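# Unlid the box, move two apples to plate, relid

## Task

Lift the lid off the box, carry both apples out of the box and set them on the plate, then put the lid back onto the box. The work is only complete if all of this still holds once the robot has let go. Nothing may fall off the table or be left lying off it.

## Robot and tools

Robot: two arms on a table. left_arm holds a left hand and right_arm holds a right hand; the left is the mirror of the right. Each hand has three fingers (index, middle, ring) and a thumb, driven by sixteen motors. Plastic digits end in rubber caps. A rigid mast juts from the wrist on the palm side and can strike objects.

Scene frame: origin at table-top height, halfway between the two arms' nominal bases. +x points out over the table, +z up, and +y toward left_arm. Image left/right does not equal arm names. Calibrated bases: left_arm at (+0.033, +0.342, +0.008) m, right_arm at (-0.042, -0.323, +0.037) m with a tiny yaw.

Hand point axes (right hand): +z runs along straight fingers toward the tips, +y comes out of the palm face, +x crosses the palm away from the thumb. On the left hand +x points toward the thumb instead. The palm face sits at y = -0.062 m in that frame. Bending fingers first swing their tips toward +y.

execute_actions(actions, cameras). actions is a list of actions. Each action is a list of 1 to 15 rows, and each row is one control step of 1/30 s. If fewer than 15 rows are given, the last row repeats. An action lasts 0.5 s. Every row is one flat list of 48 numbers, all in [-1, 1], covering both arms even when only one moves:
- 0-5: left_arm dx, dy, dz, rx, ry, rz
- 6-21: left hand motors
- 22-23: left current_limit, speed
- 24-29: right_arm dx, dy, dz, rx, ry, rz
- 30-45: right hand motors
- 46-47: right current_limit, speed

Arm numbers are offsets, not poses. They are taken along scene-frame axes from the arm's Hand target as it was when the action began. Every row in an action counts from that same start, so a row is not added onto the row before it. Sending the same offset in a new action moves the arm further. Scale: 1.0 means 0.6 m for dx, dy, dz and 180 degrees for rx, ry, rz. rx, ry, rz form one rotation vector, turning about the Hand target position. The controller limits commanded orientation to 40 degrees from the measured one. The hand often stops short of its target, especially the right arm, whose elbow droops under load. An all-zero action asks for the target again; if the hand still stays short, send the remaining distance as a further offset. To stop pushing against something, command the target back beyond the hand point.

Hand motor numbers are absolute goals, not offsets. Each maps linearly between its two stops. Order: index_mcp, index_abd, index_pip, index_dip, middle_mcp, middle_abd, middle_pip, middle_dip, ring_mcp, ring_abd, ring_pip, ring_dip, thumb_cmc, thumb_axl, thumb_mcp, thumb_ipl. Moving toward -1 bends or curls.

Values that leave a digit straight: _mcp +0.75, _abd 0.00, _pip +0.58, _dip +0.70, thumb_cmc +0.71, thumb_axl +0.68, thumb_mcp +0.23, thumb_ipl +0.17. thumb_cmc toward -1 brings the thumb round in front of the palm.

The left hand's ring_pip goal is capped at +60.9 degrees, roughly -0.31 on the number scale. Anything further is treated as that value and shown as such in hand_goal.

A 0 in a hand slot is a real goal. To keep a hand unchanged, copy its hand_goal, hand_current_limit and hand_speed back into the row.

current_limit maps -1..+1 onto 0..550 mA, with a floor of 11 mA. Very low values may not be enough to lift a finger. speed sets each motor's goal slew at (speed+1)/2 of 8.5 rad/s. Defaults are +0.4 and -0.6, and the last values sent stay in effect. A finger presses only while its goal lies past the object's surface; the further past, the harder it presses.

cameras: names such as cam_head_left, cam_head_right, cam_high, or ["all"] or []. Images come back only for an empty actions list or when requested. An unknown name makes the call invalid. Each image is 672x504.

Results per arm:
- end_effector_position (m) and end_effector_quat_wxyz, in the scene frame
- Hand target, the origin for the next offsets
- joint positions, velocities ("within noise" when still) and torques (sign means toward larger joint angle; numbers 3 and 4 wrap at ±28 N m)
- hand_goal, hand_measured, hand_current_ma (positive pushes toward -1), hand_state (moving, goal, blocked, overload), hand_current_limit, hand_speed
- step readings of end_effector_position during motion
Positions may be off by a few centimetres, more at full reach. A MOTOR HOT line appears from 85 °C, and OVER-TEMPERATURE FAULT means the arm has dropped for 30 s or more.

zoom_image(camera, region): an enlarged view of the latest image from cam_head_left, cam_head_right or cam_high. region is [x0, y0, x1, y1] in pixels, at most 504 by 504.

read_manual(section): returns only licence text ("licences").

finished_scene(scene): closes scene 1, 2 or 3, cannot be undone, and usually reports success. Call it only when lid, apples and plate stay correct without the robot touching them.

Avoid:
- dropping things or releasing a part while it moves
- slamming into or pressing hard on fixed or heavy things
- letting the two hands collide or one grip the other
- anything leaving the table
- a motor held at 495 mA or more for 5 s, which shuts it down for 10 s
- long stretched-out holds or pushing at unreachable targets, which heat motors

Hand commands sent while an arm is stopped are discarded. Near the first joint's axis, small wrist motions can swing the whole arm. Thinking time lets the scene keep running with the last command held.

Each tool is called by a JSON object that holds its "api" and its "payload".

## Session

Scene 2 done. Now scene 3.

{"api": "execute_actions", "payload": {"actions": []}}

{"api": "zoom_image", "payload": {"camera": "cam_head_left", "region": [60, 60, 440, 400]}}

Scene clock: 0.00 s.
left_arm: end_effector_position=(+0.5145, +0.0605, +0.3880) hand_goal=(+0.754, +0.000, +0.576, +0.696, +0.754, +0.000, +0.576, +0.696, +0.754, +0.000, +0.576, +0.696, +0.714, +0.678, +0.226, +0.168) hand_measured=(+0.754, +0.000, +0.576, +0.696, +0.754, +0.000, +0.576, +0.696, +0.754, +0.000, +0.576, +0.696, +0.714, +0.678, +0.226, +0.168) hand_current_ma=(+0, +0, +0, +0, +0, +0, +0, +0, +0, +0, +0, +0, +0, +0, +0, +0) hand_state=(goal, goal, goal, goal, goal, goal, goal, goal, goal, goal, goal, goal, goal, goal, goal, goal) hand_current_limit=0.40 hand_speed=-0.60 end_effector_quat_wxyz=(+0.706, +0.385, +0.569, -0.171) | right_arm: end_effector_position=(+0.3546, -0.2008, +0.3794) hand_goal=(+0.754, +0.000, +0.576, +0.696, +0.754, +0.000, +0.576, +0.696, +0.754, +0.000, +0.576, +0.696, +0.714, +0.678, +0.226, +0.168) hand_measured=(+0.754, +0.000, +0.576, +0.696, +0.754, +0.000, +0.576, +0.696, +0.754, +0.000, +0.576, +0.696, +0.714, +0.678, +0.226, +0.168) hand_current_ma=(+0, +0, +0, +0, +0, +0, +0, +0, +0, +0, +0, +0, +0, +0, +0, +0) hand_state=(goal, goal, goal, goal, goal, goal, goal, goal, goal, goal, goal, goal, goal, goal, goal, goal) hand_current_limit=0.40 hand_speed=-0.60 end_effector_quat_wxyz=(-0.074, +0.752, +0.576, +0.311)
Joint positions: left_arm=[-0.615 1.185 0.784 0.459 0.217 -1.226] | right_arm=[0.309 0.936 1.09 -1.15 -0.327 0.691]
Joint velocities: within noise
Joint torques (N m): no reading
Heat: left arm: hottest elbow 30 °C; right arm: hottest shoulder 30 °C.
Hand target: left_arm +0.5176, +0.0593, +0.4010; +0.716, +0.381, +0.560, -0.168 | right_arm +0.3592, -0.1981, +0.3941; -0.071, +0.745, +0.577, +0.326

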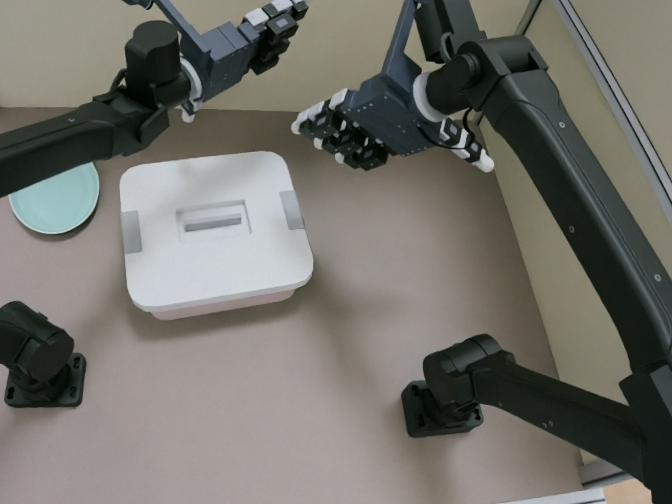

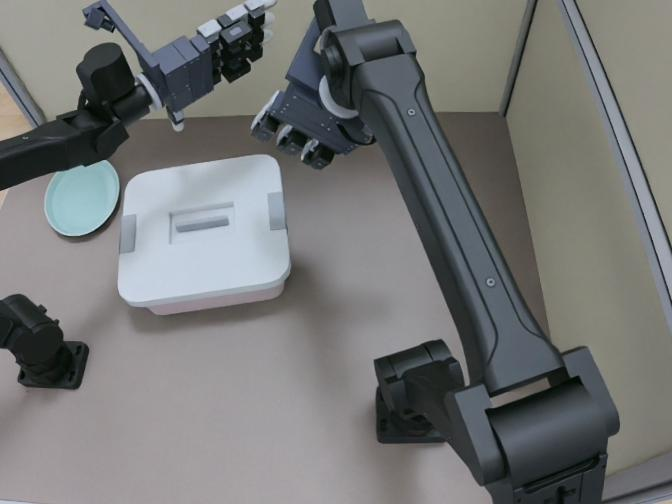

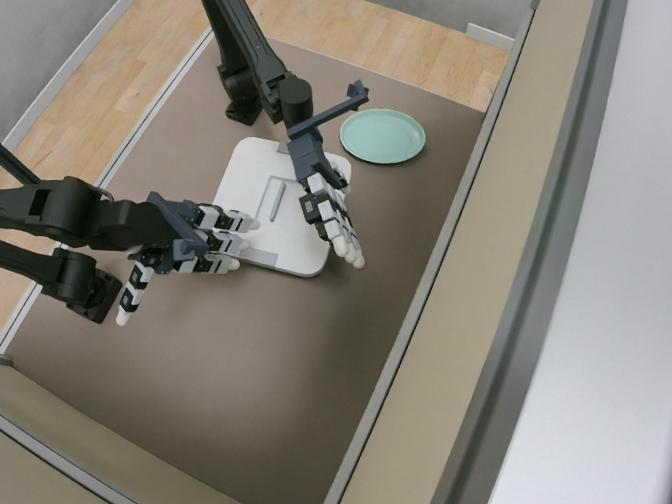

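Scaled by 1.326 from the camera's 672x504 image, which has a finer 960x720 frame.

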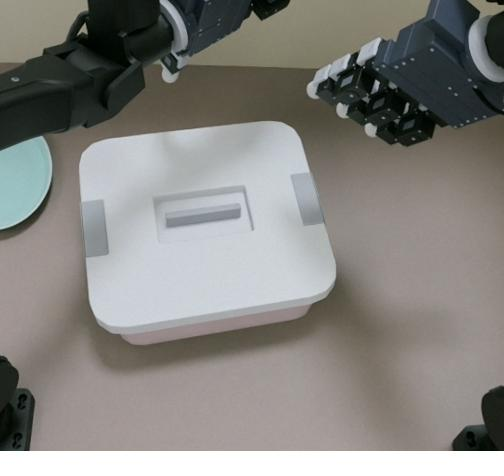

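{"api": "execute_actions", "payload": {"actions": [[[-0.0146,0.12,-0.02,0.0812,0.067,-0.0051,0.754,0.18,0.576,0.696,1,0,0.88,0.696,0.754,-0.18,0.576,0.696,0.714,0.678,0.226,0.168,0.3,-0.8,0,-0.02,0,-0.0488,-0.0147,0.1204,0.754,-0.03,0.576,0.696,0.754,0.0,0.576,0.696,-0.068,0,-0.3,-0.174,0.714,0.678,0.226,0.168,0.3,-0.8]],[[-0.0146,0.12,-0.02,0.0812,0.067,-0.0051,0.754,0.18,0.576,0.696,1,0,0.88,0.696,0.754,-0.18,0.576,0.696,0.714,0.678,0.226,0.168,0.3,-0.8,0,0,0,-0.0488,-0.0147,0.1204,0.754,-0.03,0.576,0.696,0.754,0.0,0.576,0.696,-0.068,0,-0.3,-0.174,0.714,0.678,0.226,0.168,0.3,-0.8]]], "cameras": ["cam_head_left"]}}

{"api": "zoom_image", "payload": {"camera": "cam_head_left", "region": [100, 130, 340, 340]}}

Scene clock: 3.97 s.
left_arm: end_effector_position=(+0.4905, +0.2038, +0.3585) hand_goal=(+0.754, +0.180, +0.576, +0.696, +1.000, +0.000, +0.880, +0.696, +0.754, -0.180, +0.576, +0.696, +0.714, +0.678, +0.226, +0.168) hand_measured=(+0.756, +0.182, +0.576, +0.696, +1.000, +0.002, +0.878, +0.696, +0.756, -0.172, +0.576, +0.696, +0.716, +0.678, +0.226, +0.168) hand_current_ma=(+1, +0, +0, +0, +0, +0, -1, +0, +1, +3, +0, +0, +0, +0, +0, +0) hand_state=(goal, goal, goal, goal, goal, goal, goal, goal, goal, goal, goal, goal, goal, goal, goal, goal) hand_current_limit=0.30 hand_speed=-0.80 end_effector_quat_wxyz=(+0.456, +0.509, +0.721, -0.112) | right_arm: end_effector_position=(+0.3468, -0.2092, +0.3681) hand_goal=(+0.754, -0.030, +0.576, +0.696, +0.754, +0.000, +0.576, +0.696, -0.068, +0.000, -0.300, -0.174, +0.714, +0.678, +0.226, +0.168) hand_measured=(+0.754, -0.024, +0.576, +0.696, +0.754, +0.000, +0.576, +0.696, -0.046, +0.000, -0.294, -0.172, +0.714, +0.678, +0.224, +0.168) hand_current_ma=(+0, +18, +2, +0, +1, +0, +2, +0, +88, +0, +18, +8, +3, -2, -9, -1) hand_state=(goal, goal, goal, goal, goal, goal, goal, goal, blocked, goal, goal, goal, goal, goal, goal, goal) hand_current_limit=0.30 hand_speed=-0.80 end_effector_quat_wxyz=(-0.061, +0.479, +0.851, +0.206)
Joint positions: left_arm=[-0.273 0.974 0.985 -0.69 0.475 -0.844] | right_arm=[0.057 1.073 1.2 -1.561 -0.411 -0.438]
Joint torques (N m): left_arm=[-0.73 -5.71 13.14 1.26 0.51 0.21] | right_arm=[-0.79 -6.18 13.97 0.27 -0.7 -0.19]
Heat: left arm: hottest elbow 31 °C; right arm: hottest shoulder 30 °C.
Hand target: left_arm +0.5001, +0.2032, +0.3769; +0.463, +0.514, +0.714, -0.109 | right_arm +0.3592, -0.2101, +0.3941; -0.048, +0.467, +0.855, +0.220
Off the commanded pose: left_arm 0.021 m, 1 deg | right_arm 0.029 m, 3 deg.
Step readings (end_effector_position of left_arm | right_arm):
0: (+0.5145, +0.0605, +0.3880) | (+0.3546, -0.2008, +0.3794)
1: (+0.5146, +0.0606, +0.3876) | (+0.3544, -0.2004, +0.3793)
2: (+0.5151, +0.0631, +0.3834) | (+0.3543, -0.1997, +0.3795)
4: (+0.5108, +0.0689, +0.3722) | (+0.3513, -0.1981, +0.3777)
8: (+0.5055, +0.1133, +0.3681) | (+0.3491, -0.2126, +0.3739)
15: (+0.5009, +0.1350, +0.3682) | (+0.3466, -0.2158, +0.3640)
16: (+0.5005, +0.1345, +0.3675) | (+0.3463, -0.2151, +0.3621)
17: (+0.5005, +0.1377, +0.3635) | (+0.3461, -0.2149, +0.3612)
19: (+0.4957, +0.1456, +0.3513) | (+0.3447, -0.2141, +0.3597)
23: (+0.4914, +0.1899, +0.3389) | (+0.3451, -0.2171, +0.3606)
30: (+0.4901, +0.2060, +0.3584) | (+0.3485, -0.2146, +0.3660)
Images, in order (width x height): cam_head_left 672x504.

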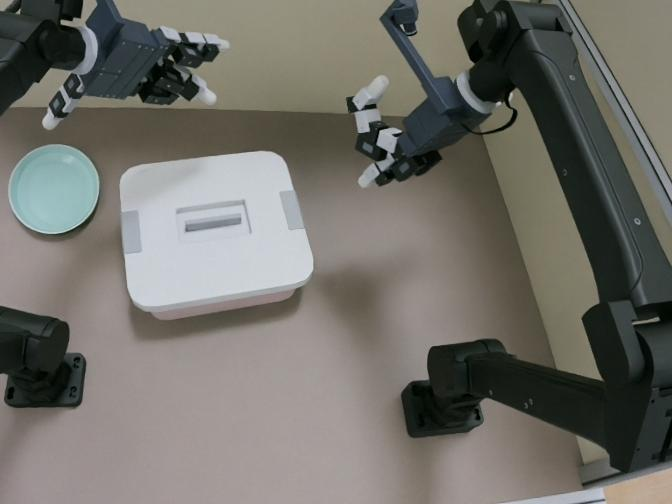

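Scaled by 2.100 from the camera's 672x504 image, which has a finer 960x720 frame.

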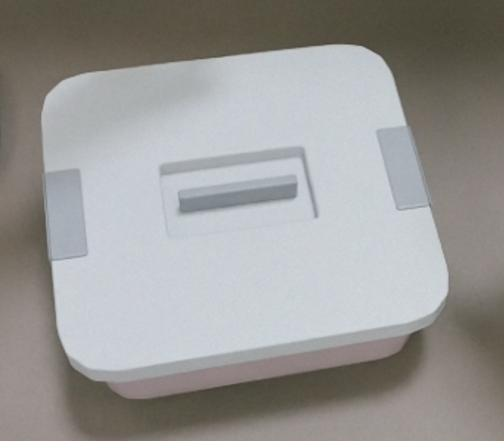

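{"api": "zoom_image", "payload": {"camera": "cam_head_left", "region": [110, 250, 210, 330]}}

{"api": "zoom_image", "payload": {"camera": "cam_head_left", "region": [220, 240, 320, 320]}}

{"api": "execute_actions", "payload": {"actions": [[[-0.0146,0.12,-0.02,0.0812,0.067,-0.0051,0.754,0.18,0.576,0.696,1,0,0.88,0.696,0.754,-0.18,0.576,0.696,0.714,0.678,0.226,0.168,0.3,-0.8,-0.04,0.07,-0.02,-0.0488,-0.0147,0.1204,0.754,-0.03,0.576,0.696,0.754,0.0,0.576,0.696,-0.068,0,-0.3,-0.174,0.714,0.678,0.226,0.168,0.3,-0.8]],[[-0.0146,0.12,-0.04,0.0812,0.067,-0.0051,0.754,0.18,0.576,0.696,1,0,0.88,0.696,0.754,-0.18,0.576,0.696,0.714,0.678,0.226,0.168,0.3,-0.8,-0.04,0.1,-0.03,-0.0488,-0.0147,0.1204,0.754,-0.03,0.576,0.696,0.754,0.0,0.576,0.696,-0.068,0,-0.3,-0.174,0.714,0.678,0.226,0.168,0.3,-0.8]],[[-0.0146,0.12,-0.05,0.0812,0.067,-0.0051,0.754,0.18,0.576,0.696,1,0,0.88,0.696,0.754,-0.18,0.576,0.696,0.714,0.678,0.226,0.168,0.3,-0.8,-0.04,0.1,-0.03,-0.0488,-0.0147,0.1204,0.754,-0.03,0.576,0.696,0.754,0.0,0.576,0.696,-0.068,0,-0.3,-0.174,0.714,0.678,0.226,0.168,0.3,-0.8]]], "cameras": ["cam_head_left"]}}

Scaled by 5.040 from the camera's 672x504 image, which has a finer 960x720 frame.

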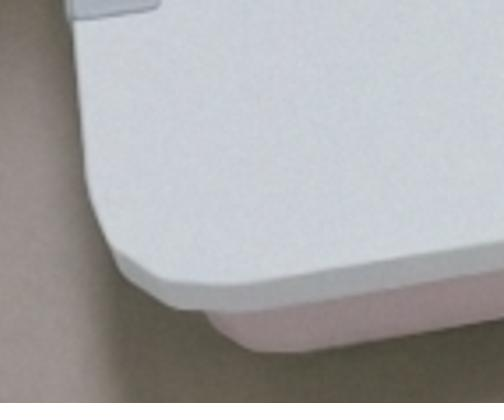

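Scaled by 5.040 from the camera's 672x504 image, which has a finer 960x720 frame.

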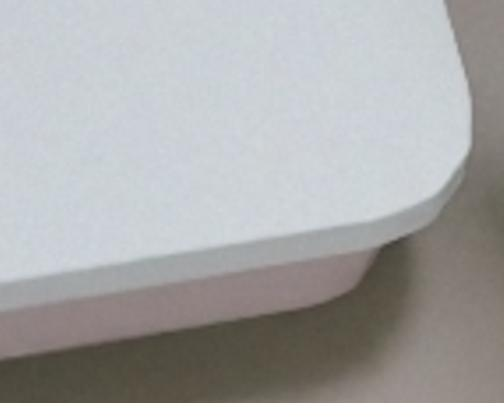

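Scene clock: 6.77 s.
left_arm: end_effector_position=(+0.4643, +0.4172, +0.2983) hand_goal=(+0.754, +0.180, +0.576, +0.696, +1.000, +0.000, +0.880, +0.696, +0.754, -0.180, +0.576, +0.696, +0.714, +0.678, +0.226, +0.168) hand_measured=(+0.754, +0.180, +0.576, +0.696, +0.996, +0.002, +0.878, +0.696, +0.754, -0.176, +0.576, +0.696, +0.716, +0.678, +0.222, +0.168) hand_current_ma=(+0, +0, +0, +0, -1, +0, -1, +0, +0, +1, +0, +0, +0, +0, -1, +0) hand_state=(goal, goal, goal, goal, goal, goal, goal, goal, goal, goal, goal, goal, goal, goal, goal, goal) hand_current_limit=0.30 hand_speed=-0.80 end_effector_quat_wxyz=(-0.006, +0.604, +0.797, -0.010) | right_arm: end_effector_position=(+0.2777, -0.0552, +0.3263) hand_goal=(+0.754, -0.030, +0.576, +0.696, +0.754, +0.000, +0.576, +0.696, -0.068, +0.000, -0.300, -0.174, +0.714, +0.678, +0.226, +0.168) hand_measured=(+0.752, -0.026, +0.576, +0.696, +0.754, +0.000, +0.576, +0.696, -0.052, +0.000, -0.296, -0.172, +0.714, +0.678, +0.222, +0.168) hand_current_ma=(-3, +8, +2, +0, -2, +1, +2, +0, +60, +0, +15, +8, +0, -2, -12, -1) hand_state=(goal, goal, goal, goal, goal, goal, goal, goal, goal, goal, goal, goal, goal, goal, goal, goal) hand_current_limit=0.30 hand_speed=-0.80 end_effector_quat_wxyz=(-0.017, -0.067, +0.998, -0.009)
Joint positions: left_arm=[0.089 1.288 1.358 -1.662 0.007 -0.184] | right_arm=[0.51 1.3 1.366 -1.676 0 -1.175]
Joint torques (N m): left_arm=[-1.32 -9.58 11.22 -0.23 -0.21 0.15] | right_arm=[0.44 -10.11 13.35 -0.08 0.05 -0.11]
Heat: left arm: hottest elbow 31 °C; right arm: hottest shoulder 30 °C.
Hand target: left_arm +0.4738, +0.4193, +0.3108; +0.000, +0.605, +0.796, +0.000 | right_arm +0.2873, -0.0481, +0.3461; +0.000, -0.078, +0.997, +0.000
Off the commanded pose: left_arm 0.016 m, 1 deg | right_arm 0.023 m, 3 deg.
Step readings (end_effector_position of left_arm | right_arm):
0: (+0.4905, +0.2038, +0.3585) | (+0.3468, -0.2092, +0.3681)
1: (+0.4903, +0.2045, +0.3584) | (+0.3464, -0.2089, +0.3680)
2: (+0.4889, +0.2099, +0.3562) | (+0.3454, -0.2090, +0.3672)
4: (+0.4819, +0.2239, +0.3501) | (+0.3403, -0.2060, +0.3635)
8: (+0.4776, +0.2647, +0.3488) | (+0.3303, -0.1898, +0.3584)
15: (+0.4813, +0.2769, +0.3498) | (+0.3273, -0.1772, +0.3572)
16: (+0.4811, +0.2774, +0.3486) | (+0.3270, -0.1766, +0.3573)
17: (+0.4795, +0.2844, +0.3464) | (+0.3252, -0.1740, +0.3561)
19: (+0.4737, +0.3013, +0.3405) | (+0.3208, -0.1667, +0.3520)
23: (+0.4695, +0.3381, +0.3314) | (+0.3063, -0.1330, +0.3451)
30: (+0.4715, +0.3490, +0.3238) | (+0.3027, -0.1158, +0.3400)
31: (+0.4713, +0.3492, +0.3238) | (+0.3024, -0.1155, +0.3400)
32: (+0.4697, +0.3563, +0.3240) | (+0.3006, -0.1128, +0.3396)
34: (+0.4650, +0.3749, +0.3233) | (+0.2986, -0.1084, +0.3363)
38: (+0.4612, +0.4091, +0.3116) | (+0.2847, -0.0735, +0.3320)
45: (+0.4623, +0.4181, +0.2936) | (+0.2781, -0.0557, +0.3225)
Images, in order (width x height): cam_head_left 672x504.

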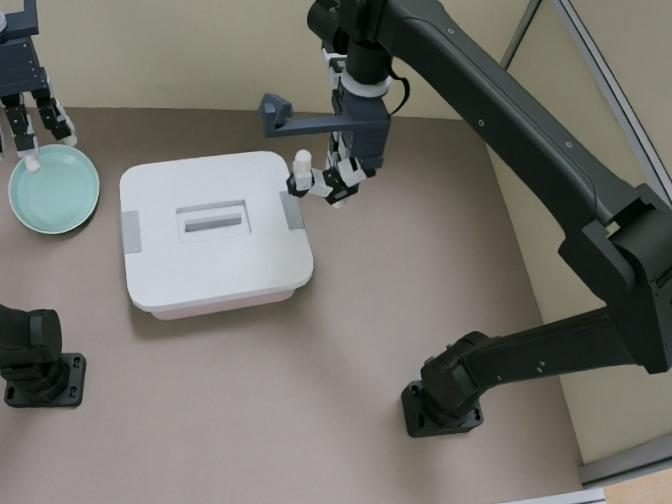

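{"api": "execute_actions", "payload": {"actions": [[[0,0,0,0,0,0,0.754,0.18,0.576,0.696,1,0,0.88,0.696,0.754,-0.18,0.576,0.696,0.714,0.678,0.226,0.168,0.3,-0.8,0,0.11,-0.02,0,0,0.006,0.754,-0.03,0.576,0.696,0.754,0.0,0.576,0.696,-0.068,0,-0.3,-0.174,0.714,0.678,0.226,0.168,0.3,-0.8]],[[0,0,0,0,0,0,0.754,0.18,0.576,0.696,1,0,0.88,0.696,0.754,-0.18,0.576,0.696,0.714,0.678,0.226,0.168,0.3,-0.8,-0.005,0.12,-0.02,0,0,0,0.754,-0.03,0.576,0.696,0.754,0.0,0.576,0.696,-0.068,0,-0.3,-0.174,0.714,0.678,0.226,0.168,0.3,-0.8]],[[0,0,0,0,0,0,0.754,0.18,0.576,0.696,1,0,0.88,0.696,0.754,-0.18,0.576,0.696,0.714,0.678,0.226,0.168,0.3,-0.8,-0.005,0.115,-0.02,0,0,0,0.754,-0.03,0.576,0.696,0.754,0.0,0.576,0.696,-0.068,0,-0.3,-0.174,0.714,0.678,0.226,0.168,0.3,-0.8]]], "cameras": ["cam_head_left"]}}

{"api": "zoom_image", "payload": {"camera": "cam_head_left", "region": [130, 130, 330, 300]}}

Scene clock: 9.57 s.
left_arm: end_effector_position=(+0.4643, +0.4172, +0.2983) hand_goal=(+0.754, +0.180, +0.576, +0.696, +1.000, +0.000, +0.880, +0.696, +0.754, -0.180, +0.576, +0.696, +0.714, +0.678, +0.226, +0.168) hand_measured=(+0.754, +0.180, +0.576, +0.696, +0.996, +0.002, +0.878, +0.696, +0.754, -0.176, +0.576, +0.696, +0.716, +0.678, +0.222, +0.168) hand_current_ma=(+0, +0, +0, +0, -1, +0, -1, +0, +0, +1, +0, +0, +0, +0, -1, +0) hand_state=(goal, goal, goal, goal, goal, goal, goal, goal, goal, goal, goal, goal, goal, goal, goal, goal) hand_current_limit=0.30 hand_speed=-0.80 end_effector_quat_wxyz=(-0.006, +0.604, +0.797, -0.010) | right_arm: end_effector_position=(+0.2690, +0.1471, +0.2925) hand_goal=(+0.754, -0.030, +0.576, +0.696, +0.754, +0.000, +0.576, +0.696, -0.068, +0.000, -0.300, -0.174, +0.714, +0.678, +0.226, +0.168) hand_measured=(+0.752, -0.028, +0.576, +0.696, +0.752, +0.000, +0.576, +0.696, -0.052, +0.000, -0.296, -0.172, +0.714, +0.678, +0.222, +0.168) hand_current_ma=(-5, +7, +2, +0, -4, +1, +2, +0, +58, +0, +15, +8, +1, -2, -13, -1) hand_state=(goal, goal, goal, goal, goal, goal, goal, goal, goal, goal, goal, goal, goal, goal, goal, goal) hand_current_limit=0.30 hand_speed=-0.80 end_effector_quat_wxyz=(-0.014, -0.095, +0.995, -0.014)
Joint positions: left_arm=[0.089 1.288 1.358 -1.662 0.007 -0.184] | right_arm=[0.878 1.643 1.649 -1.617 0 -0.863]
Joint torques (N m): left_arm=[-1.26 -9.47 11.32 -0.23 -0.19 0.15] | right_arm=[0.09 -16.44 13.31 0.12 0.06 0.2]
Heat: left arm: hottest elbow 31 °C; right arm: hottest shoulder 30 °C.
Hand target: left_arm +0.4738, +0.4193, +0.3108; +0.000, +0.605, +0.796, +0.000 | right_arm +0.2813, +0.1589, +0.3103; +0.000, -0.087, +0.996, +0.000
Off the commanded pose: left_arm 0.016 m, 1 deg | right_arm 0.025 m, 3 deg.
Step readings (end_effector_position of left_arm | right_arm):
0: (+0.4643, +0.4172, +0.2983) | (+0.2777, -0.0552, +0.3263)
1: (+0.4643, +0.4172, +0.2983) | (+0.2775, -0.0550, +0.3263)
2: (+0.4643, +0.4172, +0.2983) | (+0.2761, -0.0522, +0.3263)
4: (+0.4643, +0.4172, +0.2983) | (+0.2755, -0.0428, +0.3265)
8: (+0.4643, +0.4172, +0.2983) | (+0.2700, -0.0105, +0.3218)
15: (+0.4643, +0.4172, +0.2983) | (+0.2680, +0.0054, +0.3091)
16: (+0.4643, +0.4172, +0.2983) | (+0.2688, +0.0055, +0.3091)
17: (+0.4643, +0.4172, +0.2983) | (+0.2683, +0.0084, +0.3100)
19: (+0.4643, +0.4172, +0.2983) | (+0.2709, +0.0199, +0.3133)
23: (+0.4643, +0.4172, +0.2983) | (+0.2695, +0.0562, +0.3141)
30: (+0.4643, +0.4172, +0.2983) | (+0.2646, +0.0771, +0.2987)
31: (+0.4643, +0.4172, +0.2983) | (+0.2661, +0.0768, +0.2979)
32: (+0.4643, +0.4172, +0.2983) | (+0.2662, +0.0794, +0.2982)
34: (+0.4643, +0.4172, +0.2983) | (+0.2708, +0.0905, +0.3014)
38: (+0.4643, +0.4172, +0.2983) | (+0.2719, +0.1237, +0.3035)
45: (+0.4643, +0.4172, +0.2983) | (+0.2641, +0.1456, +0.2886)
Images, in order (width x height): cam_head_left 672x504.

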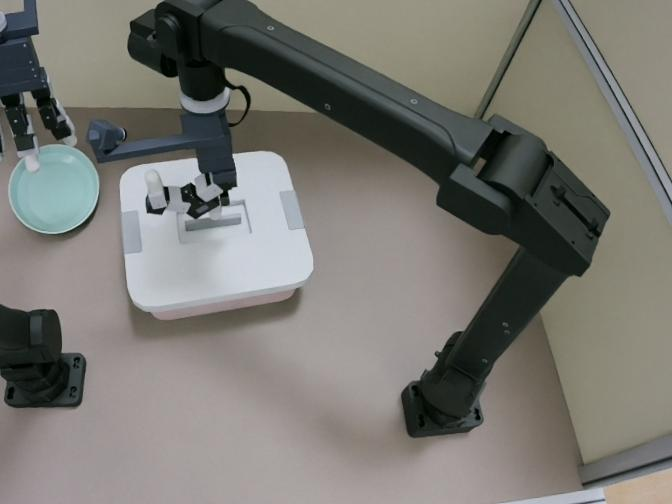

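Scaled by 2.520 from the camera's 672x504 image, which has a finer 960x720 frame.

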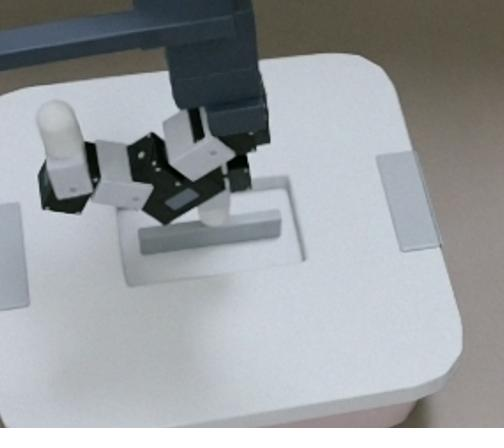

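{"api": "execute_actions", "payload": {"actions": [[[0,0,0,0,0,0,0.754,0.18,0.576,0.696,1,0,0.88,0.696,0.754,-0.18,0.576,0.696,0.714,0.678,0.226,0.168,0.3,-0.8,0,0,-0.05,0,0,0,0.754,-0.03,0.576,0.696,0.754,0.0,0.576,0.696,-0.068,0,-0.3,-0.174,0.714,0.678,0.226,0.168,0.3,-0.8]],[[0,0,0,0,0,0,0.754,0.18,0.576,0.696,1,0,0.88,0.696,0.754,-0.18,0.576,0.696,0.714,0.678,0.226,0.168,0.3,-0.8,0,0,-0.03,0,0,0,0.754,-0.03,0.576,0.696,0.754,0.0,0.576,0.696,-0.068,0,-0.3,-0.174,0.714,0.678,0.226,0.168,0.3,-0.8]]], "cameras": ["cam_head_left"]}}

{"api": "zoom_image", "payload": {"camera": "cam_head_left", "region": [160, 170, 270, 260]}}

Scene clock: 11.20 s.
left_arm: end_effector_position=(+0.4643, +0.4172, +0.2983) hand_goal=(+0.754, +0.180, +0.576, +0.696, +1.000, +0.000, +0.880, +0.696, +0.754, -0.180, +0.576, +0.696, +0.714, +0.678, +0.226, +0.168) hand_measured=(+0.754, +0.180, +0.576, +0.696, +0.996, +0.002, +0.878, +0.696, +0.754, -0.176, +0.576, +0.696, +0.716, +0.678, +0.222, +0.168) hand_current_ma=(+0, +0, +0, +0, -1, +0, -1, +0, +0, +1, +0, +0, +0, +0, -1, +0) hand_state=(goal, goal, goal, goal, goal, goal, goal, goal, goal, goal, goal, goal, goal, goal, goal, goal) hand_current_limit=0.30 hand_speed=-0.80 end_effector_quat_wxyz=(-0.006, +0.604, +0.797, -0.010) | right_arm: end_effector_position=(+0.2768, +0.1568, +0.2753) hand_goal=(+0.754, -0.030, +0.576, +0.696, +0.754, +0.000, +0.576, +0.696, -0.068, +0.000, -0.300, -0.174, +0.714, +0.678, +0.226, +0.168) hand_measured=(+0.752, -0.028, +0.576, +0.696, +0.752, +0.000, +0.576, +0.696, -0.052, +0.000, -0.296, -0.172, +0.714, +0.678, +0.222, +0.168) hand_current_ma=(-5, +7, +2, +0, -4, +1, +2, +0, +58, +0, +15, +8, +1, -2, -13, -1) hand_state=(goal, goal, goal, goal, goal, goal, goal, goal, goal, goal, goal, goal, goal, goal, goal, goal) hand_current_limit=0.30 hand_speed=-0.80 end_effector_quat_wxyz=(+0.003, -0.095, +0.995, +0.003)
Joint positions: left_arm=[0.089 1.288 1.358 -1.662 0.007 -0.184] | right_arm=[0.878 1.645 1.597 -1.515 0 -0.863]
Joint torques (N m): left_arm=[-1.38 -9.41 11.32 -0.24 -0.2 0.15] | right_arm=[0.15 -16.15 8.32 0.88 0.08 0.2]
Heat: left arm: hottest elbow 31 °C; right arm: hottest shoulder 30 °C.
Hand target: left_arm +0.4738, +0.4193, +0.3108; +0.000, +0.605, +0.796, +0.000 | right_arm +0.2813, +0.1590, +0.2623; +0.000, -0.087, +0.996, +0.000
Off the commanded pose: left_arm 0.016 m, 1 deg | right_arm 0.014 m, 1 deg.
Step readings (end_effector_position of left_arm | right_arm):
0: (+0.4643, +0.4172, +0.2983) | (+0.2690, +0.1471, +0.2925)
1: (+0.4643, +0.4172, +0.2983) | (+0.2690, +0.1471, +0.2925)
2: (+0.4643, +0.4172, +0.2983) | (+0.2693, +0.1474, +0.2926)
4: (+0.4643, +0.4172, +0.2983) | (+0.2714, +0.1501, +0.2935)
8: (+0.4643, +0.4172, +0.2983) | (+0.2759, +0.1557, +0.2955)
15: (+0.4643, +0.4172, +0.2983) | (+0.2770, +0.1571, +0.2946)
16: (+0.4643, +0.4172, +0.2983) | (+0.2769, +0.1570, +0.2938)
17: (+0.4643, +0.4172, +0.2983) | (+0.2770, +0.1571, +0.2922)
19: (+0.4643, +0.4172, +0.2983) | (+0.2774, +0.1576, +0.2876)
23: (+0.4643, +0.4172, +0.2983) | (+0.2760, +0.1558, +0.2770)
30: (+0.4643, +0.4172, +0.2983) | (+0.2765, +0.1565, +0.2752)
Images, in order (width x height): cam_head_left 672x504.

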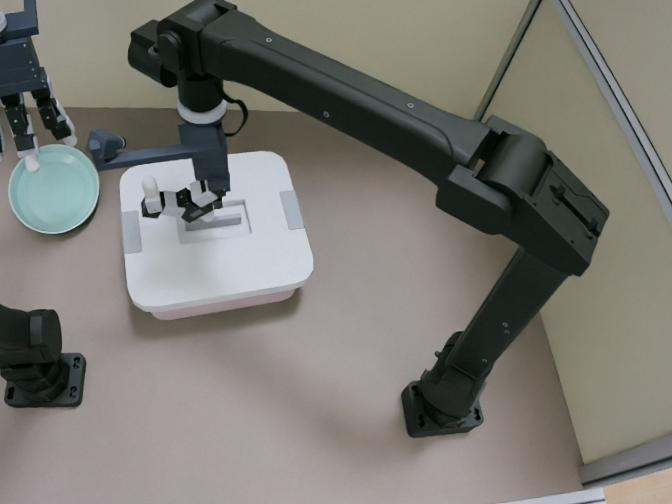

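Scaled by 4.582 from the camera's 672x504 image, which has a finer 960x720 frame.

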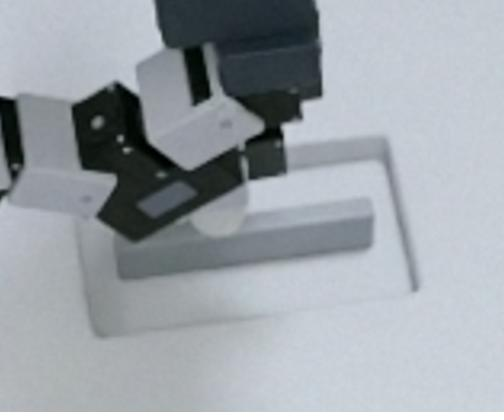

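{"api": "execute_actions", "payload": {"actions": [[[0,0,0,0,0,0,0.754,0.18,0.576,0.696,1,0,0.88,0.696,0.754,-0.18,0.576,0.696,0.714,0.678,0.226,0.168,0.3,-0.8,0,-0.025,-0.015,0,0,0,0.754,-0.03,0.576,0.696,0.754,0.0,0.576,0.696,-0.068,0,-0.3,-0.174,0.714,0.678,0.226,0.168,0.3,-0.8]]], "cameras": ["cam_head_left"]}}

{"api": "zoom_image", "payload": {"camera": "cam_head_left", "region": [160, 170, 270, 260]}}

Scene clock: 12.30 s.
left_arm: end_effector_position=(+0.4643, +0.4172, +0.2983) hand_goal=(+0.754, +0.180, +0.576, +0.696, +1.000, +0.000, +0.880, +0.696, +0.754, -0.180, +0.576, +0.696, +0.714, +0.678, +0.226, +0.168) hand_measured=(+0.754, +0.180, +0.576, +0.696, +0.996, +0.002, +0.878, +0.696, +0.754, -0.176, +0.576, +0.696, +0.716, +0.678, +0.222, +0.168) hand_current_ma=(+0, +0, +0, +0, -1, +0, -1, +0, +0, +1, +0, +0, +0, +0, -1, +0) hand_state=(goal, goal, goal, goal, goal, goal, goal, goal, goal, goal, goal, goal, goal, goal, goal, goal) hand_current_limit=0.30 hand_speed=-0.80 end_effector_quat_wxyz=(-0.006, +0.604, +0.797, -0.010) | right_arm: end_effector_position=(+0.2754, +0.1471, +0.2522) hand_goal=(+0.754, -0.030, +0.576, +0.696, +0.754, +0.000, +0.576, +0.696, -0.068, +0.000, -0.300, -0.174, +0.714, +0.678, +0.226, +0.168) hand_measured=(+0.752, -0.028, +0.576, +0.696, +0.752, +0.000, +0.576, +0.696, -0.052, +0.000, -0.296, -0.172, +0.714, +0.678, +0.222, +0.168) hand_current_ma=(-5, +7, +2, +0, -4, +1, +2, +0, +58, +0, +15, +8, +1, -2, -13, -1) hand_state=(goal, goal, goal, goal, goal, goal, goal, goal, goal, goal, goal, goal, goal, goal, goal, goal) hand_current_limit=0.30 hand_speed=-0.80 end_effector_quat_wxyz=(-0.006, -0.091, +0.996, -0.006)
Joint positions: left_arm=[0.089 1.288 1.358 -1.662 0.007 -0.184] | right_arm=[0.869 1.642 1.539 -1.484 0 -0.863]
Joint torques (N m): left_arm=[-1.32 -9.47 11.32 -0.25 -0.19 0.15] | right_arm=[-0.73 -18.26 8.25 0.81 0.08 0]
Heat: left arm: hottest elbow 31 °C; right arm: hottest shoulder 30 °C.
Hand target: left_arm +0.4738, +0.4193, +0.3108; +0.000, +0.605, +0.796, +0.000 | right_arm +0.2813, +0.1439, +0.2533; +0.000, -0.087, +0.996, +0.000
Off the commanded pose: left_arm 0.016 m, 1 deg | right_arm 0.007 m, 1 deg.
Step readings (end_effector_position of left_arm | right_arm):
0: (+0.4643, +0.4172, +0.2983) | (+0.2768, +0.1568, +0.2753)
1: (+0.4643, +0.4172, +0.2983) | (+0.2767, +0.1566, +0.2750)
2: (+0.4643, +0.4172, +0.2983) | (+0.2766, +0.1565, +0.2736)
4: (+0.4643, +0.4172, +0.2983) | (+0.2762, +0.1554, +0.2688)
8: (+0.4643, +0.4172, +0.2983) | (+0.2728, +0.1491, +0.2547)
15: (+0.4643, +0.4172, +0.2983) | (+0.2752, +0.1472, +0.2522)
Images, in order (width x height): cam_head_left 672x504.

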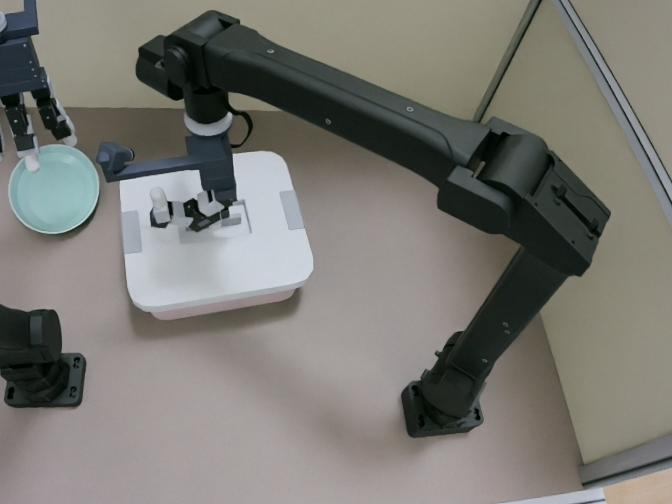

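Scaled by 4.582 from the camera's 672x504 image, which has a finer 960x720 frame.

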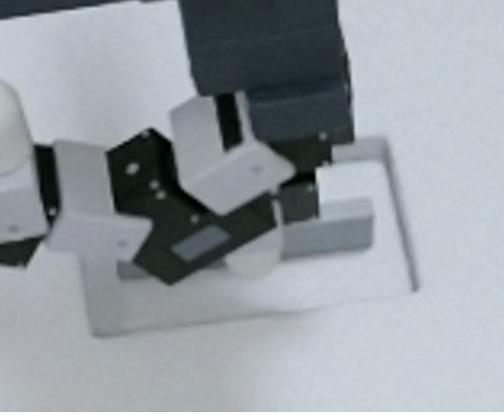

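{"api": "execute_actions", "payload": {"actions": [[[0,0,0,0,0,0,0.754,0.18,0.576,0.696,1,0,0.88,0.696,0.754,-0.18,0.576,0.696,0.714,0.678,0.226,0.168,0.3,-0.8,-0.004,0.003,-0.025,0,0,0,0.754,-0.03,0.576,0.696,0.754,0.0,0.576,0.696,-0.068,0,-0.3,-0.174,0.714,0.678,0.226,0.168,0.3,-0.8]]], "cameras": ["cam_head_left"]}}

{"api": "zoom_image", "payload": {"camera": "cam_head_left", "region": [160, 170, 270, 260]}}

Scene clock: 13.40 s.
left_arm: end_effector_position=(+0.4643, +0.4172, +0.2983) hand_goal=(+0.754, +0.180, +0.576, +0.696, +1.000, +0.000, +0.880, +0.696, +0.754, -0.180, +0.576, +0.696, +0.714, +0.678, +0.226, +0.168) hand_measured=(+0.754, +0.180, +0.576, +0.696, +0.996, +0.002, +0.878, +0.696, +0.754, -0.176, +0.576, +0.696, +0.716, +0.678, +0.222, +0.168) hand_current_ma=(+0, +0, +0, +0, -1, +0, -1, +0, +0, +1, +0, +0, +0, +0, -1, +0) hand_state=(goal, goal, goal, goal, goal, goal, goal, goal, goal, goal, goal, goal, goal, goal, goal, goal) hand_current_limit=0.30 hand_speed=-0.80 end_effector_quat_wxyz=(-0.006, +0.604, +0.797, -0.010) | right_arm: end_effector_position=(+0.2753, +0.1469, +0.2408) hand_goal=(+0.754, -0.030, +0.576, +0.696, +0.754, +0.000, +0.576, +0.696, -0.068, +0.000, -0.300, -0.174, +0.714, +0.678, +0.226, +0.168) hand_measured=(+0.752, -0.028, +0.576, +0.696, +0.752, +0.000, +0.576, +0.696, -0.052, +0.000, -0.296, -0.172, +0.714, +0.678, +0.222, +0.168) hand_current_ma=(-5, +7, +2, +0, -4, +1, +2, +0, +58, +0, +15, +8, +1, -2, -13, -1) hand_state=(goal, goal, goal, goal, goal, goal, goal, goal, goal, goal, goal, goal, goal, goal, goal, goal) hand_current_limit=0.30 hand_speed=-0.80 end_effector_quat_wxyz=(-0.003, -0.091, +0.996, -0.004)
Joint positions: left_arm=[0.089 1.288 1.358 -1.662 0.007 -0.184] | right_arm=[0.869 1.641 1.506 -1.446 0 -0.863]
Joint torques (N m): left_arm=[-1.32 -9.52 11.32 -0.24 -0.19 0.15] | right_arm=[-0.15 -17.67 8.1 0.84 0.08 0.06]
Heat: left arm: hottest elbow 32 °C; right arm: hottest shoulder 30 °C.
Hand target: left_arm +0.4738, +0.4193, +0.3108; +0.000, +0.605, +0.796, +0.000 | right_arm +0.2789, +0.1457, +0.2381; +0.000, -0.087, +0.996, +0.000
Off the commanded pose: left_arm 0.016 m, 1 deg | right_arm 0.005 m, 1 deg.
Step readings (end_effector_position of left_arm | right_arm):
0: (+0.4643, +0.4172, +0.2983) | (+0.2754, +0.1471, +0.2522)
1: (+0.4643, +0.4172, +0.2983) | (+0.2753, +0.1470, +0.2520)
2: (+0.4643, +0.4172, +0.2983) | (+0.2757, +0.1475, +0.2515)
4: (+0.4643, +0.4172, +0.2983) | (+0.2760, +0.1479, +0.2492)
8: (+0.4643, +0.4172, +0.2983) | (+0.2752, +0.1468, +0.2424)
15: (+0.4643, +0.4172, +0.2983) | (+0.2753, +0.1469, +0.2408)
Images, in order (width x height): cam_head_left 672x504.

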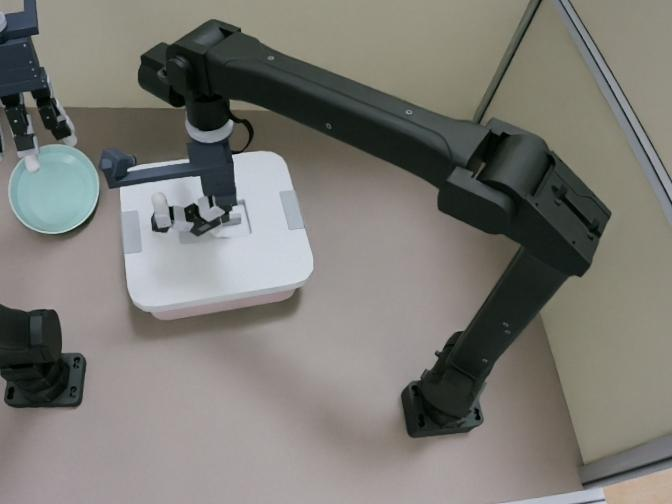

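Scaled by 4.582 from the camera's 672x504 image, which has a finer 960x720 frame.

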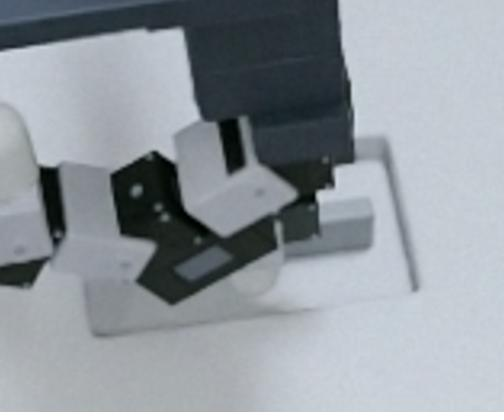

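{"api": "execute_actions", "payload": {"actions": [[[0,0,0,0,0,0,0.754,0.18,0.576,0.696,1,0,0.88,0.696,0.754,-0.18,0.576,0.696,0.714,0.678,0.226,0.168,0.3,-0.8,0.0,0.014,-0.012,0,0,0,0.754,-0.03,0.576,0.696,0.754,0.0,0.576,0.696,-0.068,0,-0.3,-0.174,0.714,0.678,0.226,0.168,0.3,-0.8]]], "cameras": ["cam_head_left"]}}

{"api": "zoom_image", "payload": {"camera": "cam_head_left", "region": [160, 170, 270, 260]}}

Scene clock: 14.57 s.
left_arm: end_effector_position=(+0.4643, +0.4172, +0.2983) hand_goal=(+0.754, +0.180, +0.576, +0.696, +1.000, +0.000, +0.880, +0.696, +0.754, -0.180, +0.576, +0.696, +0.714, +0.678, +0.226, +0.168) hand_measured=(+0.754, +0.180, +0.576, +0.696, +0.996, +0.002, +0.878, +0.696, +0.754, -0.176, +0.576, +0.696, +0.716, +0.678, +0.222, +0.168) hand_current_ma=(+0, +0, +0, +0, -1, +0, -1, +0, +0, +1, +0, +0, +0, +0, -1, +0) hand_state=(goal, goal, goal, goal, goal, goal, goal, goal, goal, goal, goal, goal, goal, goal, goal, goal) hand_current_limit=0.30 hand_speed=-0.80 end_effector_quat_wxyz=(-0.006, +0.604, +0.797, -0.010) | right_arm: end_effector_position=(+0.2774, +0.1496, +0.2417) hand_goal=(+0.754, -0.030, +0.576, +0.696, +0.754, +0.000, +0.576, +0.696, -0.068, +0.000, -0.300, -0.174, +0.714, +0.678, +0.226, +0.168) hand_measured=(+0.752, -0.028, +0.576, +0.696, +0.752, +0.000, +0.576, +0.696, -0.052, +0.000, -0.296, -0.172, +0.714, +0.678, +0.222, +0.168) hand_current_ma=(-5, +7, +2, +0, -4, +1, +2, +0, +58, +0, +15, +8, +1, -2, -13, -1) hand_state=(goal, goal, goal, goal, goal, goal, goal, goal, goal, goal, goal, goal, goal, goal, goal, goal) hand_current_limit=0.30 hand_speed=-0.80 end_effector_quat_wxyz=(+0.001, -0.091, +0.996, +0.001)
Joint positions: left_arm=[0.089 1.288 1.358 -1.662 0.007 -0.184] | right_arm=[0.869 1.641 1.506 -1.432 0 -0.863]
Joint torques (N m): left_arm=[-1.32 -9.41 11.32 -0.24 -0.19 0.15] | right_arm=[0.73 -16.03 8.53 0.87 0.07 0.18]
Heat: left arm: hottest elbow 32 °C; right arm: hottest shoulder 30 °C.
Hand target: left_arm +0.4738, +0.4193, +0.3108; +0.000, +0.605, +0.796, +0.000 | right_arm +0.2789, +0.1541, +0.2309; +0.000, -0.087, +0.996, +0.000
Off the commanded pose: left_arm 0.016 m, 1 deg | right_arm 0.012 m, 1 deg.
Step readings (end_effector_position of left_arm | right_arm):
0: (+0.4643, +0.4172, +0.2983) | (+0.2753, +0.1469, +0.2408)
1: (+0.4643, +0.4172, +0.2983) | (+0.2753, +0.1469, +0.2408)
2: (+0.4643, +0.4172, +0.2983) | (+0.2755, +0.1472, +0.2409)
4: (+0.4643, +0.4172, +0.2983) | (+0.2762, +0.1481, +0.2412)
8: (+0.4643, +0.4172, +0.2983) | (+0.2772, +0.1493, +0.2416)
15: (+0.4643, +0.4172, +0.2983) | (+0.2774, +0.1496, +0.2417)
Images, in order (width x height): cam_head_left 672x504.

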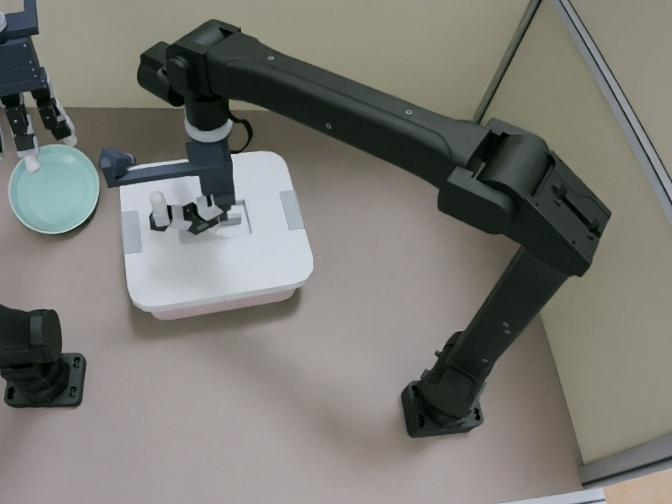

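Scaled by 4.582 from the camera's 672x504 image, which has a finer 960x720 frame.

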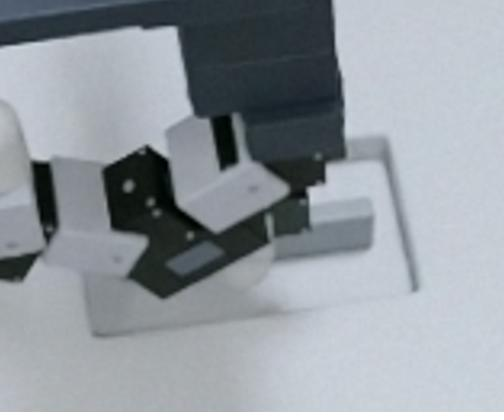

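{"api": "execute_actions", "payload": {"actions": [[[0,0,0,0,0,0,0.754,0.18,0.576,0.696,1,0,0.88,0.696,0.754,-0.18,0.576,0.696,0.714,0.678,0.226,0.168,0.3,-0.8,-0.002,0.0,-0.016,0,0,0,0.754,-0.03,0.576,0.696,0.754,0.0,0.576,0.696,-0.068,0,-0.3,-0.174,0.714,0.678,0.226,0.168,0.3,-0.8]]], "cameras": ["cam_head_left"]}}

{"api": "zoom_image", "payload": {"camera": "cam_head_left", "region": [160, 170, 270, 260]}}

Scene clock: 15.60 s.
left_arm: end_effector_position=(+0.4643, +0.4172, +0.2983) hand_goal=(+0.754, +0.180, +0.576, +0.696, +1.000, +0.000, +0.880, +0.696, +0.754, -0.180, +0.576, +0.696, +0.714, +0.678, +0.226, +0.168) hand_measured=(+0.754, +0.180, +0.576, +0.696, +0.996, +0.002, +0.878, +0.696, +0.754, -0.176, +0.576, +0.696, +0.716, +0.678, +0.222, +0.168) hand_current_ma=(+0, +0, +0, +0, -1, +0, -1, +0, +0, +1, +0, +0, +0, +0, -1, +0) hand_state=(goal, goal, goal, goal, goal, goal, goal, goal, goal, goal, goal, goal, goal, goal, goal, goal) hand_current_limit=0.30 hand_speed=-0.80 end_effector_quat_wxyz=(-0.006, +0.604, +0.797, -0.010) | right_arm: end_effector_position=(+0.2780, +0.1503, +0.2358) hand_goal=(+0.754, -0.030, +0.576, +0.696, +0.754, +0.000, +0.576, +0.696, -0.068, +0.000, -0.300, -0.174, +0.714, +0.678, +0.226, +0.168) hand_measured=(+0.752, -0.028, +0.576, +0.696, +0.752, +0.000, +0.576, +0.696, -0.052, +0.000, -0.296, -0.172, +0.714, +0.678, +0.222, +0.168) hand_current_ma=(-5, +7, +2, +0, -4, +1, +2, +0, +58, +0, +15, +8, +1, -2, -13, -1) hand_state=(goal, goal, goal, goal, goal, goal, goal, goal, goal, goal, goal, goal, goal, goal, goal, goal) hand_current_limit=0.30 hand_speed=-0.80 end_effector_quat_wxyz=(+0.004, -0.091, +0.996, +0.004)
Joint positions: left_arm=[0.089 1.288 1.358 -1.662 0.007 -0.184] | right_arm=[0.869 1.641 1.489 -1.407 0 -0.863]
Joint torques (N m): left_arm=[-1.38 -9.47 11.32 -0.24 -0.19 0.15] | right_arm=[0.85 -15.79 8.1 0.87 0.08 0.2]
Heat: left arm: hottest elbow 32 °C; right arm: hottest shoulder 30 °C.
Hand target: left_arm +0.4738, +0.4193, +0.3108; +0.000, +0.605, +0.796, +0.000 | right_arm +0.2777, +0.1542, +0.2214; +0.000, -0.087, +0.996, +0.000
Off the commanded pose: left_arm 0.016 m, 1 deg | right_arm 0.015 m, 1 deg.
Step readings (end_effector_position of left_arm | right_arm):
0: (+0.4643, +0.4172, +0.2983) | (+0.2774, +0.1496, +0.2417)
1: (+0.4643, +0.4172, +0.2983) | (+0.2774, +0.1496, +0.2417)
2: (+0.4643, +0.4172, +0.2983) | (+0.2778, +0.1501, +0.2418)
4: (+0.4643, +0.4172, +0.2983) | (+0.2784, +0.1508, +0.2408)
8: (+0.4643, +0.4172, +0.2983) | (+0.2781, +0.1504, +0.2370)
15: (+0.4643, +0.4172, +0.2983) | (+0.2780, +0.1503, +0.2358)
Images, in order (width x height): cam_head_left 672x504.

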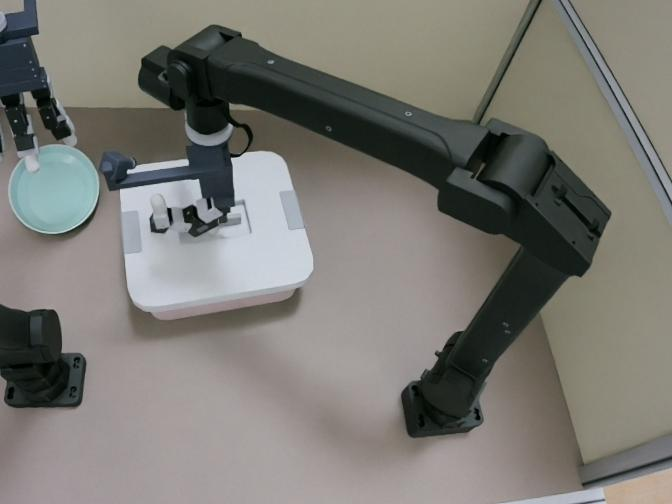

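Scaled by 4.582 from the camera's 672x504 image, which has a finer 960x720 frame.

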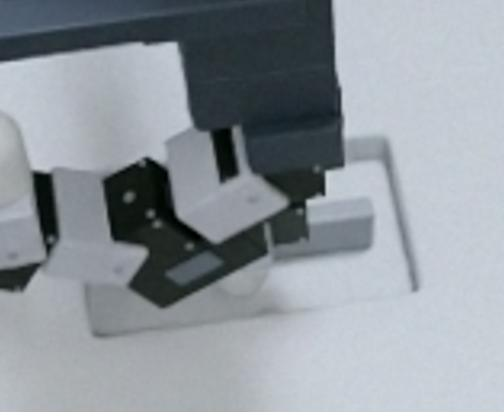

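{"api": "execute_actions", "payload": {"actions": [[[0,0,0,0,0,0,0.754,0.18,0.576,0.696,1,0,0.88,0.696,0.754,-0.18,0.576,0.696,0.714,0.678,0.226,0.168,0.3,-0.8,-0.002,-0.013,-0.008,0,0,0,0.754,-0.03,0.576,0.696,0.754,0.0,0.576,0.696,-0.068,0,-0.3,-0.174,0.714,0.678,0.226,0.168,0.3,-0.8]]], "cameras": ["cam_head_left"]}}

{"api": "zoom_image", "payload": {"camera": "cam_head_left", "region": [160, 170, 270, 260]}}

Scene clock: 16.60 s.
left_arm: end_effector_position=(+0.4643, +0.4172, +0.2983) hand_goal=(+0.754, +0.180, +0.576, +0.696, +1.000, +0.000, +0.880, +0.696, +0.754, -0.180, +0.576, +0.696, +0.714, +0.678, +0.226, +0.168) hand_measured=(+0.754, +0.180, +0.576, +0.696, +0.996, +0.002, +0.878, +0.696, +0.754, -0.176, +0.576, +0.696, +0.716, +0.678, +0.222, +0.168) hand_current_ma=(+0, +0, +0, +0, -1, +0, -1, +0, +0, +1, +0, +0, +0, +0, -1, +0) hand_state=(goal, goal, goal, goal, goal, goal, goal, goal, goal, goal, goal, goal, goal, goal, goal, goal) hand_current_limit=0.30 hand_speed=-0.80 end_effector_quat_wxyz=(-0.006, +0.604, +0.797, -0.010) | right_arm: end_effector_position=(+0.2752, +0.1468, +0.2252) hand_goal=(+0.754, -0.030, +0.576, +0.696, +0.754, +0.000, +0.576, +0.696, -0.068, +0.000, -0.300, -0.174, +0.714, +0.678, +0.226, +0.168) hand_measured=(+0.752, -0.030, +0.576, +0.696, +0.752, +0.000, +0.576, +0.696, -0.052, +0.000, -0.296, -0.172, +0.714, +0.678, +0.222, +0.168) hand_current_ma=(-9, +1, -2, -1, -4, +1, +2, +0, +58, +0, +15, +8, +1, -2, -14, -1) hand_state=(goal, goal, goal, goal, goal, goal, goal, goal, goal, goal, goal, goal, goal, goal, goal, goal) hand_current_limit=0.30 hand_speed=-0.80 end_effector_quat_wxyz=(+0.001, -0.093, +0.996, +0.000)
Joint positions: left_arm=[0.089 1.288 1.358 -1.662 0.007 -0.184] | right_arm=[0.869 1.64 1.462 -1.39 0.001 -0.866]
Joint torques (N m): left_arm=[-1.32 -9.47 11.32 -0.24 -0.19 0.15] | right_arm=[0.26 -17.03 7.73 0.85 0.01 0.11]
Heat: left arm: hottest elbow 32 °C; right arm: hottest shoulder 30 °C.
Hand target: left_arm +0.4738, +0.4193, +0.3108; +0.000, +0.605, +0.796, +0.000 | right_arm +0.2765, +0.1464, +0.2166; +0.000, -0.087, +0.996, +0.000
Off the commanded pose: left_arm 0.016 m, 1 deg | right_arm 0.009 m, 1 deg.
Step readings (end_effector_position of left_arm | right_arm):
0: (+0.4643, +0.4172, +0.2983) | (+0.2780, +0.1503, +0.2358)
1: (+0.4643, +0.4172, +0.2983) | (+0.2779, +0.1502, +0.2356)
2: (+0.4643, +0.4172, +0.2983) | (+0.2780, +0.1503, +0.2350)
4: (+0.4643, +0.4172, +0.2983) | (+0.2775, +0.1497, +0.2320)
8: (+0.4643, +0.4172, +0.2983) | (+0.2749, +0.1462, +0.2246)
15: (+0.4643, +0.4172, +0.2983) | (+0.2752, +0.1468, +0.2252)
Images, in order (width x height): cam_head_left 672x504.

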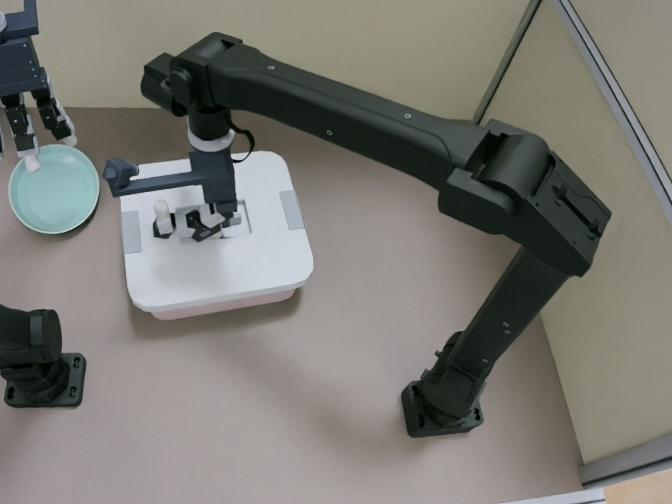

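Scaled by 4.582 from the camera's 672x504 image, which has a finer 960x720 frame.

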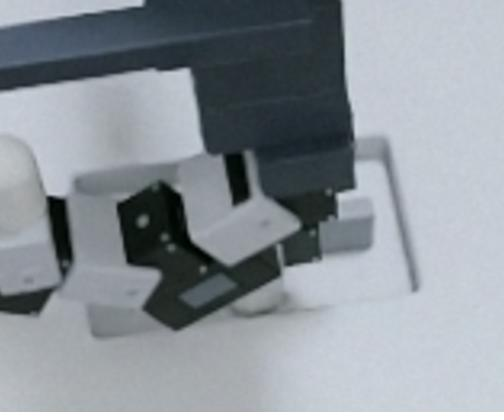

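{"api": "execute_actions", "payload": {"actions": [[[0,0,0,0,0,0,0.754,0.18,0.576,0.696,1,0,0.88,0.696,0.754,-0.18,0.576,0.696,0.714,0.678,0.226,0.168,0.3,-0.8,0.001,0.012,0.04,0,0,0,0.754,-0.03,0.576,0.696,0.754,0.0,0.576,0.696,-0.068,0,-0.3,-0.174,0.714,0.678,0.226,0.168,0.3,-0.8]]], "cameras": ["cam_head_left"]}}

{"api": "zoom_image", "payload": {"camera": "cam_head_left", "region": [160, 170, 270, 260]}}

Scene clock: 17.70 s.
left_arm: end_effector_position=(+0.4643, +0.4172, +0.2983) hand_goal=(+0.754, +0.180, +0.576, +0.696, +1.000, +0.000, +0.880, +0.696, +0.754, -0.180, +0.576, +0.696, +0.714, +0.678, +0.226, +0.168) hand_measured=(+0.754, +0.180, +0.576, +0.696, +0.996, +0.002, +0.878, +0.696, +0.754, -0.176, +0.576, +0.696, +0.716, +0.678, +0.222, +0.168) hand_current_ma=(+0, +0, +0, +0, -1, +0, -1, +0, +0, +1, +0, +0, +0, +0, -1, +0) hand_state=(goal, goal, goal, goal, goal, goal, goal, goal, goal, goal, goal, goal, goal, goal, goal, goal) hand_current_limit=0.30 hand_speed=-0.80 end_effector_quat_wxyz=(-0.006, +0.604, +0.797, -0.010) | right_arm: end_effector_position=(+0.2722, +0.1433, +0.2243) hand_goal=(+0.754, -0.030, +0.576, +0.696, +0.754, +0.000, +0.576, +0.696, -0.068, +0.000, -0.300, -0.174, +0.714, +0.678, +0.226, +0.168) hand_measured=(+0.744, -0.018, +0.572, +0.696, +0.752, +0.002, +0.576, +0.696, -0.052, +0.000, -0.296, -0.172, +0.714, +0.678, +0.222, +0.168) hand_current_ma=(-34, +40, -12, -2, -5, +5, +2, +0, +58, +0, +15, +8, +1, -2, -14, -1) hand_state=(goal, goal, goal, goal, goal, goal, goal, goal, goal, goal, goal, goal, goal, goal, goal, goal) hand_current_limit=0.30 hand_speed=-0.80 end_effector_quat_wxyz=(-0.005, -0.093, +0.996, -0.007)
Joint positions: left_arm=[0.089 1.288 1.358 -1.662 0.007 -0.184] | right_arm=[0.869 1.64 1.463 -1.41 0.001 -0.868]
Joint torques (N m): left_arm=[-1.32 -9.47 11.32 -0.24 -0.19 0.15] | right_arm=[0.91 -16.62 12.75 -0.25 0 0.19]
Heat: left arm: hottest elbow 32 °C; right arm: hottest shoulder 30 °C.
Hand target: left_arm +0.4738, +0.4193, +0.3108; +0.000, +0.605, +0.796, +0.000 | right_arm +0.2771, +0.1535, +0.2406; +0.000, -0.087, +0.996, +0.000
Off the commanded pose: left_arm 0.016 m, 1 deg | right_arm 0.020 m, 1 deg.
Step readings (end_effector_position of left_arm | right_arm):
0: (+0.4643, +0.4172, +0.2983) | (+0.2752, +0.1468, +0.2252)
1: (+0.4643, +0.4172, +0.2983) | (+0.2752, +0.1468, +0.2252)
2: (+0.4643, +0.4172, +0.2983) | (+0.2752, +0.1468, +0.2252)
4: (+0.4643, +0.4172, +0.2983) | (+0.2745, +0.1459, +0.2249)
8: (+0.4643, +0.4172, +0.2983) | (+0.2734, +0.1448, +0.2244)
15: (+0.4643, +0.4172, +0.2983) | (+0.2722, +0.1433, +0.2243)
Images, in order (width x height): cam_head_left 672x504.

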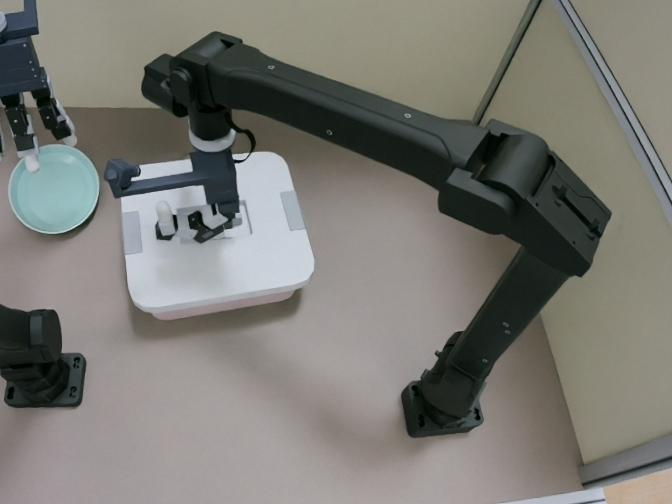

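Scaled by 4.582 from the camera's 672x504 image, which has a finer 960x720 frame.

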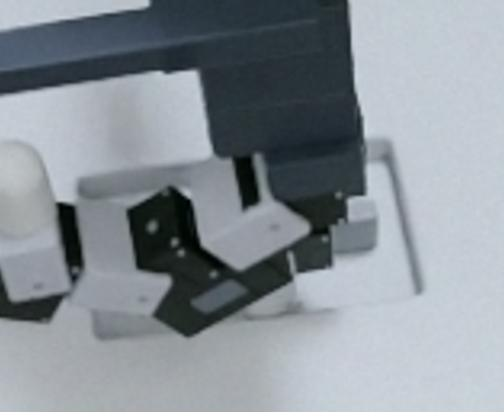

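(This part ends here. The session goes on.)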